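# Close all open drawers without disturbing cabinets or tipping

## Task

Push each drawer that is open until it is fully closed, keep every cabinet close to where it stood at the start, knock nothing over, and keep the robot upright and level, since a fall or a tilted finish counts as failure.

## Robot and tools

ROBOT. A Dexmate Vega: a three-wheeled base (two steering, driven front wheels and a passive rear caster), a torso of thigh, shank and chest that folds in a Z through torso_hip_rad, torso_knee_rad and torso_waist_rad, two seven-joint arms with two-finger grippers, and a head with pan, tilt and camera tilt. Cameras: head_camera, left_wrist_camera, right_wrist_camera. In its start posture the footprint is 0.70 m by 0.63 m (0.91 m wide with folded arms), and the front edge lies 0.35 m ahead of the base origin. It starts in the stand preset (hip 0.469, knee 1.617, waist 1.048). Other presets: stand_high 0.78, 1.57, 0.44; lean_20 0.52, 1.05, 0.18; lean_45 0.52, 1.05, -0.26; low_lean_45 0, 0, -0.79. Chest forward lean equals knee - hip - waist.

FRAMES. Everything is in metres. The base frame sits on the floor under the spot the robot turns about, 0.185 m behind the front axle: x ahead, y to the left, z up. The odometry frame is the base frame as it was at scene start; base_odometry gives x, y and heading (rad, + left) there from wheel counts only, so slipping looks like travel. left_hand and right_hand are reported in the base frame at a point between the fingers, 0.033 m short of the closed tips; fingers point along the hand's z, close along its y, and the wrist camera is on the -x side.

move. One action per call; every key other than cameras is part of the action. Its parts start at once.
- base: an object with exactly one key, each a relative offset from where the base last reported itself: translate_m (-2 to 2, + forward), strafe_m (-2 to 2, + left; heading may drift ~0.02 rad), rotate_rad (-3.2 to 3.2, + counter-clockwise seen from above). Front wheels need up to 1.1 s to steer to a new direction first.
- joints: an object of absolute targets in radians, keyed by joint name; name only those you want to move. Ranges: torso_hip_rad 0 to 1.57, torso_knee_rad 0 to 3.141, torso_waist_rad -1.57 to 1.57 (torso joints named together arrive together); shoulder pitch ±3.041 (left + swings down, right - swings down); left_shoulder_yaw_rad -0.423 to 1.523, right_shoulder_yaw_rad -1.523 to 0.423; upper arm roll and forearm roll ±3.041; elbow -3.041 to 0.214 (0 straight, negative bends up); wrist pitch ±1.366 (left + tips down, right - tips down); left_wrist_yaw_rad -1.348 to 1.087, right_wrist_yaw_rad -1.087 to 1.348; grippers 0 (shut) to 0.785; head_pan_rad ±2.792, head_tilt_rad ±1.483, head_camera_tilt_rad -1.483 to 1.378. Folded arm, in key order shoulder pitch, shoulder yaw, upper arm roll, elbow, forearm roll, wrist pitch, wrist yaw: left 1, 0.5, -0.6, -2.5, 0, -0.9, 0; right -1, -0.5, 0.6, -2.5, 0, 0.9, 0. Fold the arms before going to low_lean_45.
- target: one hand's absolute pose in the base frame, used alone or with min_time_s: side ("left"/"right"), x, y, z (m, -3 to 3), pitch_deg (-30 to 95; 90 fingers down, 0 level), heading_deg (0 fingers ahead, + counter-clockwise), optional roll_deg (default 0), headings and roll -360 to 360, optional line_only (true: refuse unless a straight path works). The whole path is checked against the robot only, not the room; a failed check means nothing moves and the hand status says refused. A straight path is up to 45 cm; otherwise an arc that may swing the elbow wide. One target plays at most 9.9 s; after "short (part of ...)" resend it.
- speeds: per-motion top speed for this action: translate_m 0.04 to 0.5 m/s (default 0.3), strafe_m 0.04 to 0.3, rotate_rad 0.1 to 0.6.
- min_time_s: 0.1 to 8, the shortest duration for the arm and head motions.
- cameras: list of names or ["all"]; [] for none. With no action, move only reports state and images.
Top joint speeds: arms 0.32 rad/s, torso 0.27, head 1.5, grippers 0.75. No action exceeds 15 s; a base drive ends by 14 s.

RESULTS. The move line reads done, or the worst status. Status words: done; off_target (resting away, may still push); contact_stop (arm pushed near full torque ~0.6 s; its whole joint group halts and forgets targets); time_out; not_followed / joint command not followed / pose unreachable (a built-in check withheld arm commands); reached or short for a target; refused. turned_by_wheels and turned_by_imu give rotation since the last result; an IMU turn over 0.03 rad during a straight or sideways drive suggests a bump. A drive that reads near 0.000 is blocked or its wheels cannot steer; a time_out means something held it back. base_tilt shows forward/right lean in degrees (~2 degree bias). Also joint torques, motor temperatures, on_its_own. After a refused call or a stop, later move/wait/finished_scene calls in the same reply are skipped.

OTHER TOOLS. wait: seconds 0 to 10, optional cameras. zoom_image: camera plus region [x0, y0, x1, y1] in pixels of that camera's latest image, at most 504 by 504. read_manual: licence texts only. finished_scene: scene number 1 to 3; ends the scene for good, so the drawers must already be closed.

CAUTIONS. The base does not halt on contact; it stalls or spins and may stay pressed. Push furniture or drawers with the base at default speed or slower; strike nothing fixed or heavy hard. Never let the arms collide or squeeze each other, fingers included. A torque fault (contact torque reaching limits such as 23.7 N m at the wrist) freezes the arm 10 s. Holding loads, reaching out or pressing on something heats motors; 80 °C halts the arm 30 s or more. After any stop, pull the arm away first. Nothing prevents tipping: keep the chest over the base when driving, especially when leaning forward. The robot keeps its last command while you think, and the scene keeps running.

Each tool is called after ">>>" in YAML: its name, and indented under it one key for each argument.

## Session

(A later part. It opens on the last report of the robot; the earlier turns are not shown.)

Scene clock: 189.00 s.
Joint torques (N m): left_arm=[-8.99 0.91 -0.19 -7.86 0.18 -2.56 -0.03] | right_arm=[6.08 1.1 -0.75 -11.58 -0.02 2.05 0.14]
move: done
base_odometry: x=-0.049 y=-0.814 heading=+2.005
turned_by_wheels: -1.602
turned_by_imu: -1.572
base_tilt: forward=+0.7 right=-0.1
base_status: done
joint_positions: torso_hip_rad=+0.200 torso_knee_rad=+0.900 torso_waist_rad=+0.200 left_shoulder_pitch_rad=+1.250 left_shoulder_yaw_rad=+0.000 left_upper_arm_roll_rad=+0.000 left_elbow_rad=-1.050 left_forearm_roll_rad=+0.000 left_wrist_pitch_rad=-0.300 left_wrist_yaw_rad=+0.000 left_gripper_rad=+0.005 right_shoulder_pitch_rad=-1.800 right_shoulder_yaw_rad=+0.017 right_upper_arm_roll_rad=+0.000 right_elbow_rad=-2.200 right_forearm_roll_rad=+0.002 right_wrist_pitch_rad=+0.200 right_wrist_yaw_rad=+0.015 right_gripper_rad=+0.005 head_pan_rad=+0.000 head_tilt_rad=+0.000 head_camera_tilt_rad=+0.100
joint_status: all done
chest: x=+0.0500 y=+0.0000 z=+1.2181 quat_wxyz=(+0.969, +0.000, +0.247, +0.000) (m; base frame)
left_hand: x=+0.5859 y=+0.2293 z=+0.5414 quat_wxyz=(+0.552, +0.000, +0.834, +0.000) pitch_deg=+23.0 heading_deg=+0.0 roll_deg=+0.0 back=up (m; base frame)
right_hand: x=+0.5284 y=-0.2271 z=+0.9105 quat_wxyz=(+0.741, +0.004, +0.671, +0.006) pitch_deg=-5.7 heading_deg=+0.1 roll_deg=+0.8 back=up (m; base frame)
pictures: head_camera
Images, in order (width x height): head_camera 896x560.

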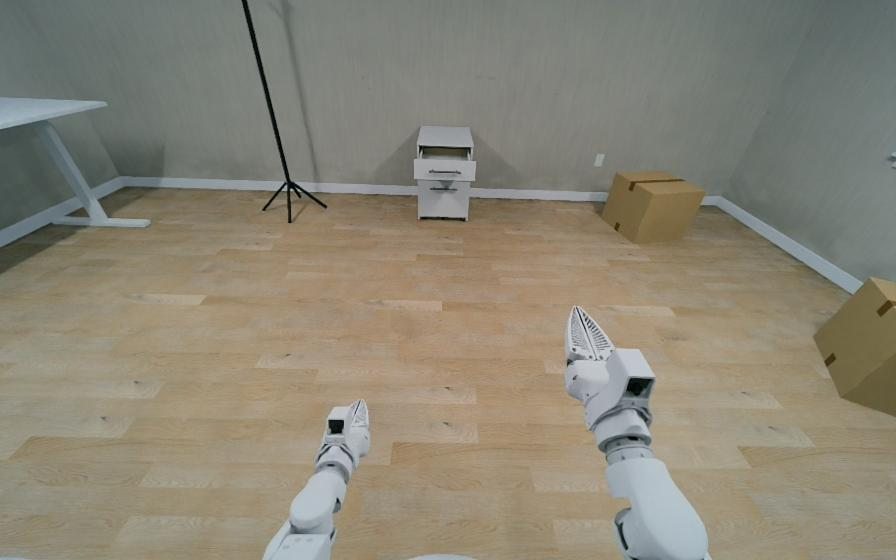

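>>> zoom_image:
  camera: "head_camera"
  region: [380, 110, 510, 230]

>>> move:
  base: {"translate_m": 1.45}
  speeds: {"translate_m": 0.45}
  cameras: []

>>> move:
  target: {"side": "left", "x": 0.6, "y": 0.15, "z": 0.545, "pitch_deg": 20, "heading_deg": 0}
  cameras: ["head_camera", "left_wrist_camera"]

>>> zoom_image:
  camera: "head_camera"
  region: [340, 150, 540, 350]

Scaled by 3.877 from the camera's 896x560 image, which has a finer 960x600 frame.

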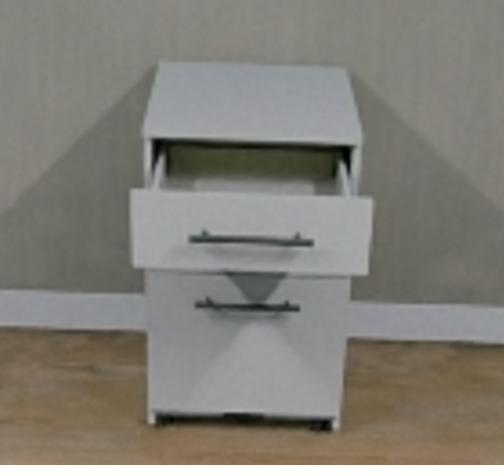

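Scene clock: 207.30 s.
Joint torques (N m): left_arm=[-7.17 0.17 0.74 -10.33 0.52 -2.62 0.01] | right_arm=[7.49 -0.4 -0.53 -12.03 -0.04 2.19 0.12]
move: done
base_odometry: x=-0.663 y=+0.500 heading=+2.005
turned_by_wheels: +0.000
turned_by_imu: +0.001
base_tilt: forward=+0.6 right=-0.1
base_status: done
joint_positions: torso_hip_rad=+0.200 torso_knee_rad=+0.900 torso_waist_rad=+0.200 left_shoulder_pitch_rad=+1.250 left_shoulder_yaw_rad=+0.000 left_upper_arm_roll_rad=+0.000 left_elbow_rad=-1.050 left_forearm_roll_rad=+0.000 left_wrist_pitch_rad=-0.300 left_wrist_yaw_rad=+0.000 left_gripper_rad=+0.005 right_shoulder_pitch_rad=-1.800 right_shoulder_yaw_rad=+0.017 right_upper_arm_roll_rad=+0.000 right_elbow_rad=-2.200 right_forearm_roll_rad=+0.002 right_wrist_pitch_rad=+0.200 right_wrist_yaw_rad=+0.015 right_gripper_rad=+0.005 head_pan_rad=+0.000 head_tilt_rad=+0.000 head_camera_tilt_rad=+0.100
joint_status: not commanded
chest: x=+0.0501 y=+0.0000 z=+1.2181 quat_wxyz=(+0.969, +0.000, +0.248, +0.000) (m; base frame)
left_hand: x=+0.5859 y=+0.2293 z=+0.5414 quat_wxyz=(+0.552, +0.000, +0.834, +0.000) pitch_deg=+23.0 heading_deg=+0.0 roll_deg=+0.0 back=up (m; base frame)
right_hand: x=+0.5285 y=-0.2271 z=+0.9105 quat_wxyz=(+0.741, +0.004, +0.671, +0.006) pitch_deg=-5.7 heading_deg=+0.1 roll_deg=+0.8 back=up (m; base frame)
pictures: none
No camera images: "cameras" was empty.

Scene clock: 209.90 s.
Joint torques (N m): left_arm=[-12 -5.33 3.65 -8.01 0.62 -2.82 0.16] | right_arm=[6.33 0.42 -0.74 -12.36 -0.01 1.75 0.16]
move: done
base_odometry: x=-0.663 y=+0.500 heading=+2.005
turned_by_wheels: +0.000
turned_by_imu: +0.000
base_tilt: forward=+0.7 right=-0.1
base_status: not commanded
joint_positions: torso_hip_rad=+0.200 torso_knee_rad=+0.900 torso_waist_rad=+0.200 left_shoulder_pitch_rad=+1.139 left_shoulder_yaw_rad=-0.103 left_upper_arm_roll_rad=+0.077 left_elbow_rad=-0.808 left_forearm_roll_rad=+0.087 left_wrist_pitch_rad=-0.471 left_wrist_yaw_rad=+0.143 left_gripper_rad=+0.005 right_shoulder_pitch_rad=-1.800 right_shoulder_yaw_rad=+0.017 right_upper_arm_roll_rad=+0.000 right_elbow_rad=-2.200 right_forearm_roll_rad=+0.002 right_wrist_pitch_rad=+0.200 right_wrist_yaw_rad=+0.015 right_gripper_rad=+0.005 head_pan_rad=+0.000 head_tilt_rad=+0.000 head_camera_tilt_rad=+0.100
joint_status: not commanded
chest: x=+0.0501 y=+0.0000 z=+1.2181 quat_wxyz=(+0.969, +0.000, +0.248, +0.000) (m; base frame)
left_hand: x=+0.5995 y=+0.1519 z=+0.5445 quat_wxyz=(+0.573, +0.000, +0.820, +0.000) pitch_deg=+20.1 heading_deg=+0.0 roll_deg=+0.0 back=up (m; base frame)
left_hand_status: reached (straight line, planned for 1.1 s): 2 mm and 0.1 deg off.
right_hand: x=+0.5285 y=-0.2271 z=+0.9105 quat_wxyz=(+0.741, +0.004, +0.671, +0.006) pitch_deg=-5.7 heading_deg=+0.1 roll_deg=+0.8 back=up (m; base frame)
pictures: head_camera, left_wrist_camera
Images, in order (width x height): head_camera 896x560, left_wrist_camera 672x420.

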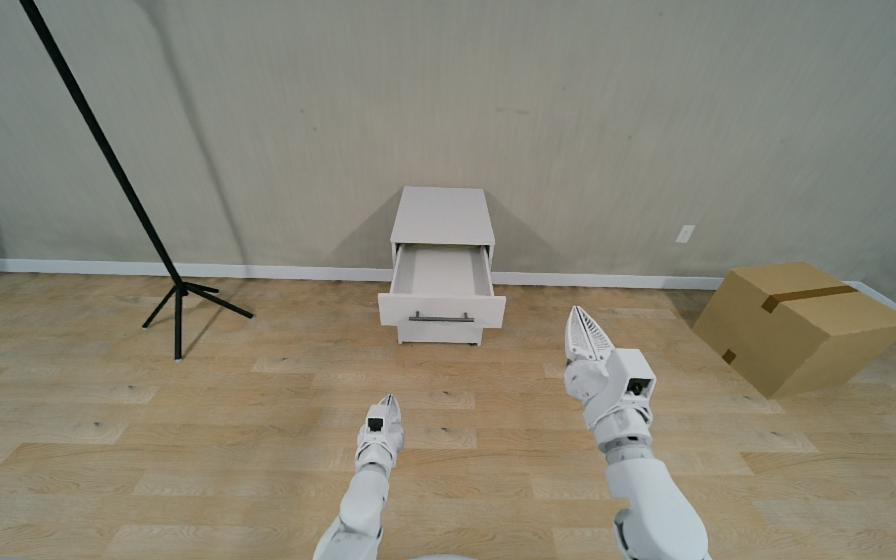

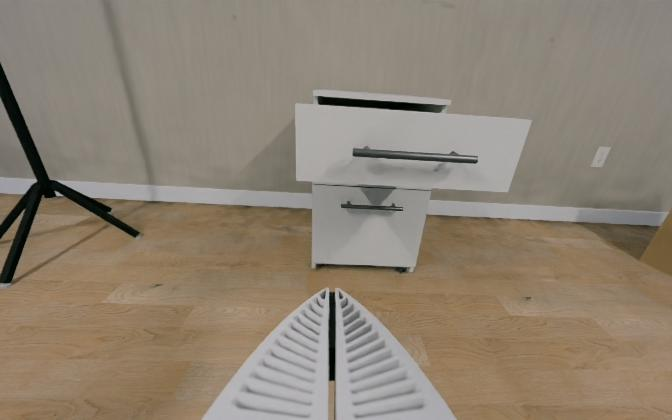

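Scaled by 2.520 from the camera's 896x560 image, which has a finer 960x600 frame.

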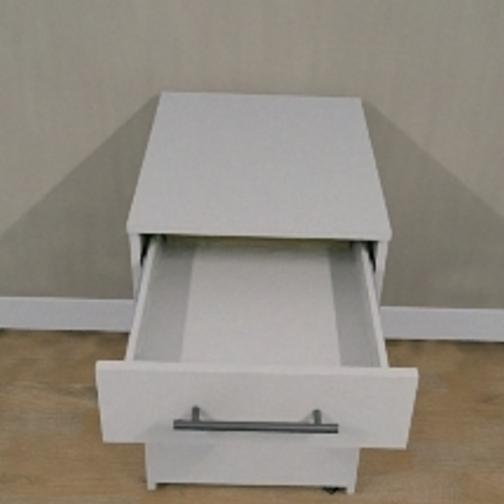

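>>> move:
  base: {"translate_m": 0.63}
  speeds: {"translate_m": 0.18}
  cameras: ["head_camera", "left_wrist_camera"]

>>> zoom_image:
  camera: "head_camera"
  region: [340, 230, 560, 500]

Scene clock: 226.33 s.
Joint torques (N m): left_arm=[-9.8 -2.58 4.22 -10.09 -0.08 -2.5 0.18] | right_arm=[6.22 0.74 -0.73 -11.4 -0.09 2.06 0.15]
move: done
base_odometry: x=-0.929 y=+1.071 heading=+2.005
turned_by_wheels: +0.000
turned_by_imu: +0.001
base_tilt: forward=+0.6 right=+0.0
base_status: done
joint_positions: torso_hip_rad=+0.200 torso_knee_rad=+0.900 torso_waist_rad=+0.200 left_shoulder_pitch_rad=+1.137 left_shoulder_yaw_rad=-0.105 left_upper_arm_roll_rad=+0.079 left_elbow_rad=-0.803 left_forearm_roll_rad=+0.088 left_wrist_pitch_rad=-0.474 left_wrist_yaw_rad=+0.146 left_gripper_rad=+0.005 right_shoulder_pitch_rad=-1.800 right_shoulder_yaw_rad=+0.017 right_upper_arm_roll_rad=+0.000 right_elbow_rad=-2.200 right_forearm_roll_rad=+0.002 right_wrist_pitch_rad=+0.200 right_wrist_yaw_rad=+0.015 right_gripper_rad=+0.005 head_pan_rad=+0.000 head_tilt_rad=+0.000 head_camera_tilt_rad=+0.100
joint_status: not commanded
chest: x=+0.0501 y=+0.0000 z=+1.2181 quat_wxyz=(+0.969, +0.000, +0.248, +0.000) (m; base frame)
left_hand: x=+0.5998 y=+0.1501 z=+0.5448 quat_wxyz=(+0.573, +0.000, +0.819, +0.000) pitch_deg=+20.0 heading_deg=+0.0 roll_deg=+0.0 back=up (m; base frame)
right_hand: x=+0.5285 y=-0.2271 z=+0.9105 quat_wxyz=(+0.741, +0.004, +0.671, +0.006) pitch_deg=-5.7 heading_deg=+0.1 roll_deg=+0.8 back=up (m; base frame)
pictures: head_camera, left_wrist_camera
Images, in order (width x height): head_camera 896x560, left_wrist_camera 672x420.

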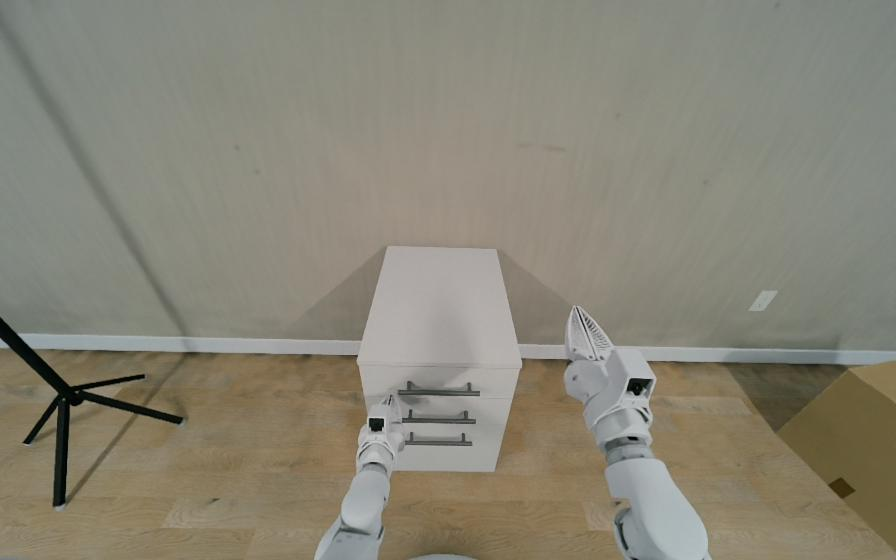

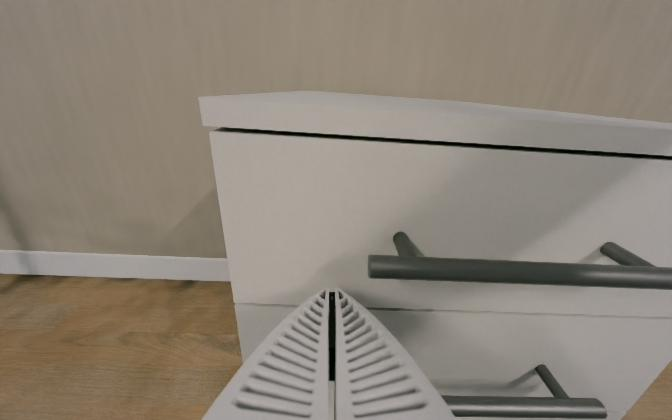

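Scaled by 1.867 from the camera's 896x560 image, which has a finer 960x600 frame.

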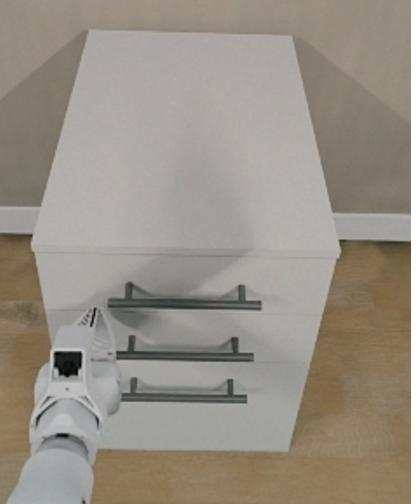

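>>> move:
  base: {"translate_m": 0.045}
  speeds: {"translate_m": 0.08}
  cameras: ["left_wrist_camera", "head_camera"]

Scene clock: 232.47 s.
Joint torques (N m): left_arm=[-30.26 -5.93 1.63 -27.09 0.07 -5.93 0.05] | right_arm=[6.57 0.11 -0.77 -11.98 -0.09 1.85 0.17]
move: done
base_odometry: x=-0.948 y=+1.111 heading=+2.004
turned_by_wheels: +0.000
turned_by_imu: +0.001
base_tilt: forward=+0.6 right=-0.1
base_status: done
joint_positions: torso_hip_rad=+0.200 torso_knee_rad=+0.900 torso_waist_rad=+0.200 left_shoulder_pitch_rad=+1.138 left_shoulder_yaw_rad=-0.105 left_upper_arm_roll_rad=+0.079 left_elbow_rad=-0.802 left_forearm_roll_rad=+0.088 left_wrist_pitch_rad=-0.473 left_wrist_yaw_rad=+0.146 left_gripper_rad=+0.005 right_shoulder_pitch_rad=-1.800 right_shoulder_yaw_rad=+0.017 right_upper_arm_roll_rad=+0.000 right_elbow_rad=-2.200 right_forearm_roll_rad=+0.002 right_wrist_pitch_rad=+0.200 right_wrist_yaw_rad=+0.015 right_gripper_rad=+0.005 head_pan_rad=+0.000 head_tilt_rad=+0.000 head_camera_tilt_rad=+0.100
joint_status: not commanded
chest: x=+0.0499 y=+0.0000 z=+1.2181 quat_wxyz=(+0.969, +0.000, +0.247, +0.000) (m; base frame)
left_hand: x=+0.5984 y=+0.1499 z=+0.5434 quat_wxyz=(+0.572, +0.000, +0.820, +0.000) pitch_deg=+20.2 heading_deg=+0.0 roll_deg=+0.0 back=up (m; base frame)
right_hand: x=+0.5283 y=-0.2271 z=+0.9106 quat_wxyz=(+0.741, +0.004, +0.671, +0.006) pitch_deg=-5.7 heading_deg=+0.1 roll_deg=+0.8 back=up (m; base frame)
pictures: head_camera, left_wrist_camera
Images, in order (width x height): head_camera 896x560, left_wrist_camera 672x420.

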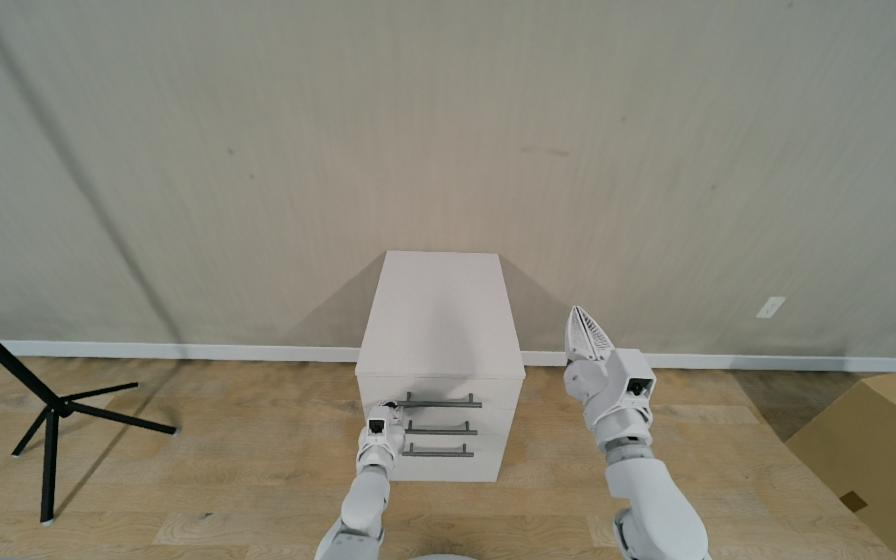

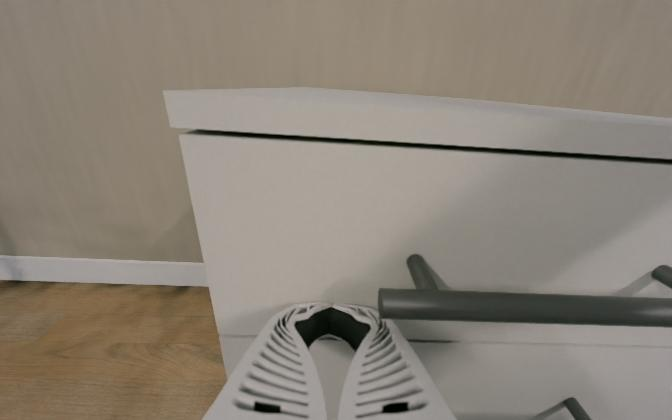

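>>> move:
  base: {"translate_m": -0.4}
  cameras: ["head_camera"]

>>> zoom_image:
  camera: "head_camera"
  region: [360, 180, 540, 380]

Scene clock: 240.93 s.
Joint torques (N m): left_arm=[-11.05 -0.97 0.58 -9.74 0 -2.48 0.16] | right_arm=[6.38 0.82 -0.61 -12.59 -0.07 2.2 0.1]
move: done
base_odometry: x=-0.779 y=+0.749 heading=+2.004
turned_by_wheels: -0.001
turned_by_imu: +0.000
base_tilt: forward=+0.7 right=-0.1
base_status: done
joint_positions: torso_hip_rad=+0.200 torso_knee_rad=+0.900 torso_waist_rad=+0.200 left_shoulder_pitch_rad=+1.137 left_shoulder_yaw_rad=-0.105 left_upper_arm_roll_rad=+0.079 left_elbow_rad=-0.803 left_forearm_roll_rad=+0.088 left_wrist_pitch_rad=-0.474 left_wrist_yaw_rad=+0.146 left_gripper_rad=+0.005 right_shoulder_pitch_rad=-1.800 right_shoulder_yaw_rad=+0.017 right_upper_arm_roll_rad=+0.000 right_elbow_rad=-2.200 right_forearm_roll_rad=+0.002 right_wrist_pitch_rad=+0.200 right_wrist_yaw_rad=+0.015 right_gripper_rad=+0.005 head_pan_rad=+0.000 head_tilt_rad=+0.000 head_camera_tilt_rad=+0.100
joint_status: not commanded
chest: x=+0.0500 y=+0.0000 z=+1.2181 quat_wxyz=(+0.969, +0.000, +0.247, +0.000) (m; base frame)
left_hand: x=+0.5997 y=+0.1500 z=+0.5448 quat_wxyz=(+0.573, +0.000, +0.819, +0.000) pitch_deg=+20.0 heading_deg=+0.0 roll_deg=+0.0 back=up (m; base frame)
right_hand: x=+0.5284 y=-0.2271 z=+0.9105 quat_wxyz=(+0.741, +0.004, +0.671, +0.006) pitch_deg=-5.7 heading_deg=+0.1 roll_deg=+0.8 back=up (m; base frame)
pictures: head_camera
Images, in order (width x height): head_camera 896x560.

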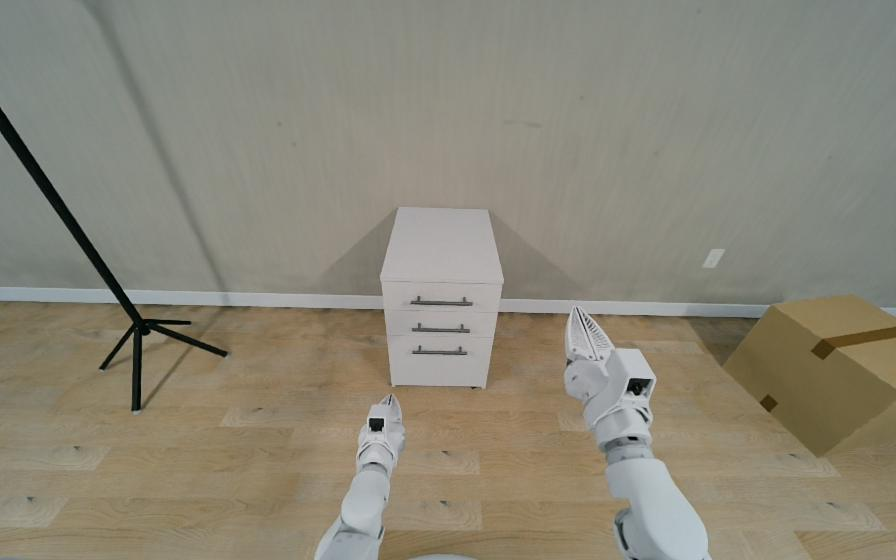

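Scaled by 2.520 from the camera's 896x560 image, which has a finer 960x600 frame.

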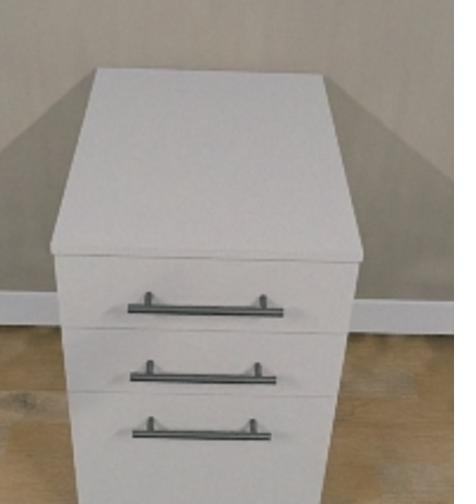

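>>> finished_scene:
  scene: 2

The scene is finished: the task was done.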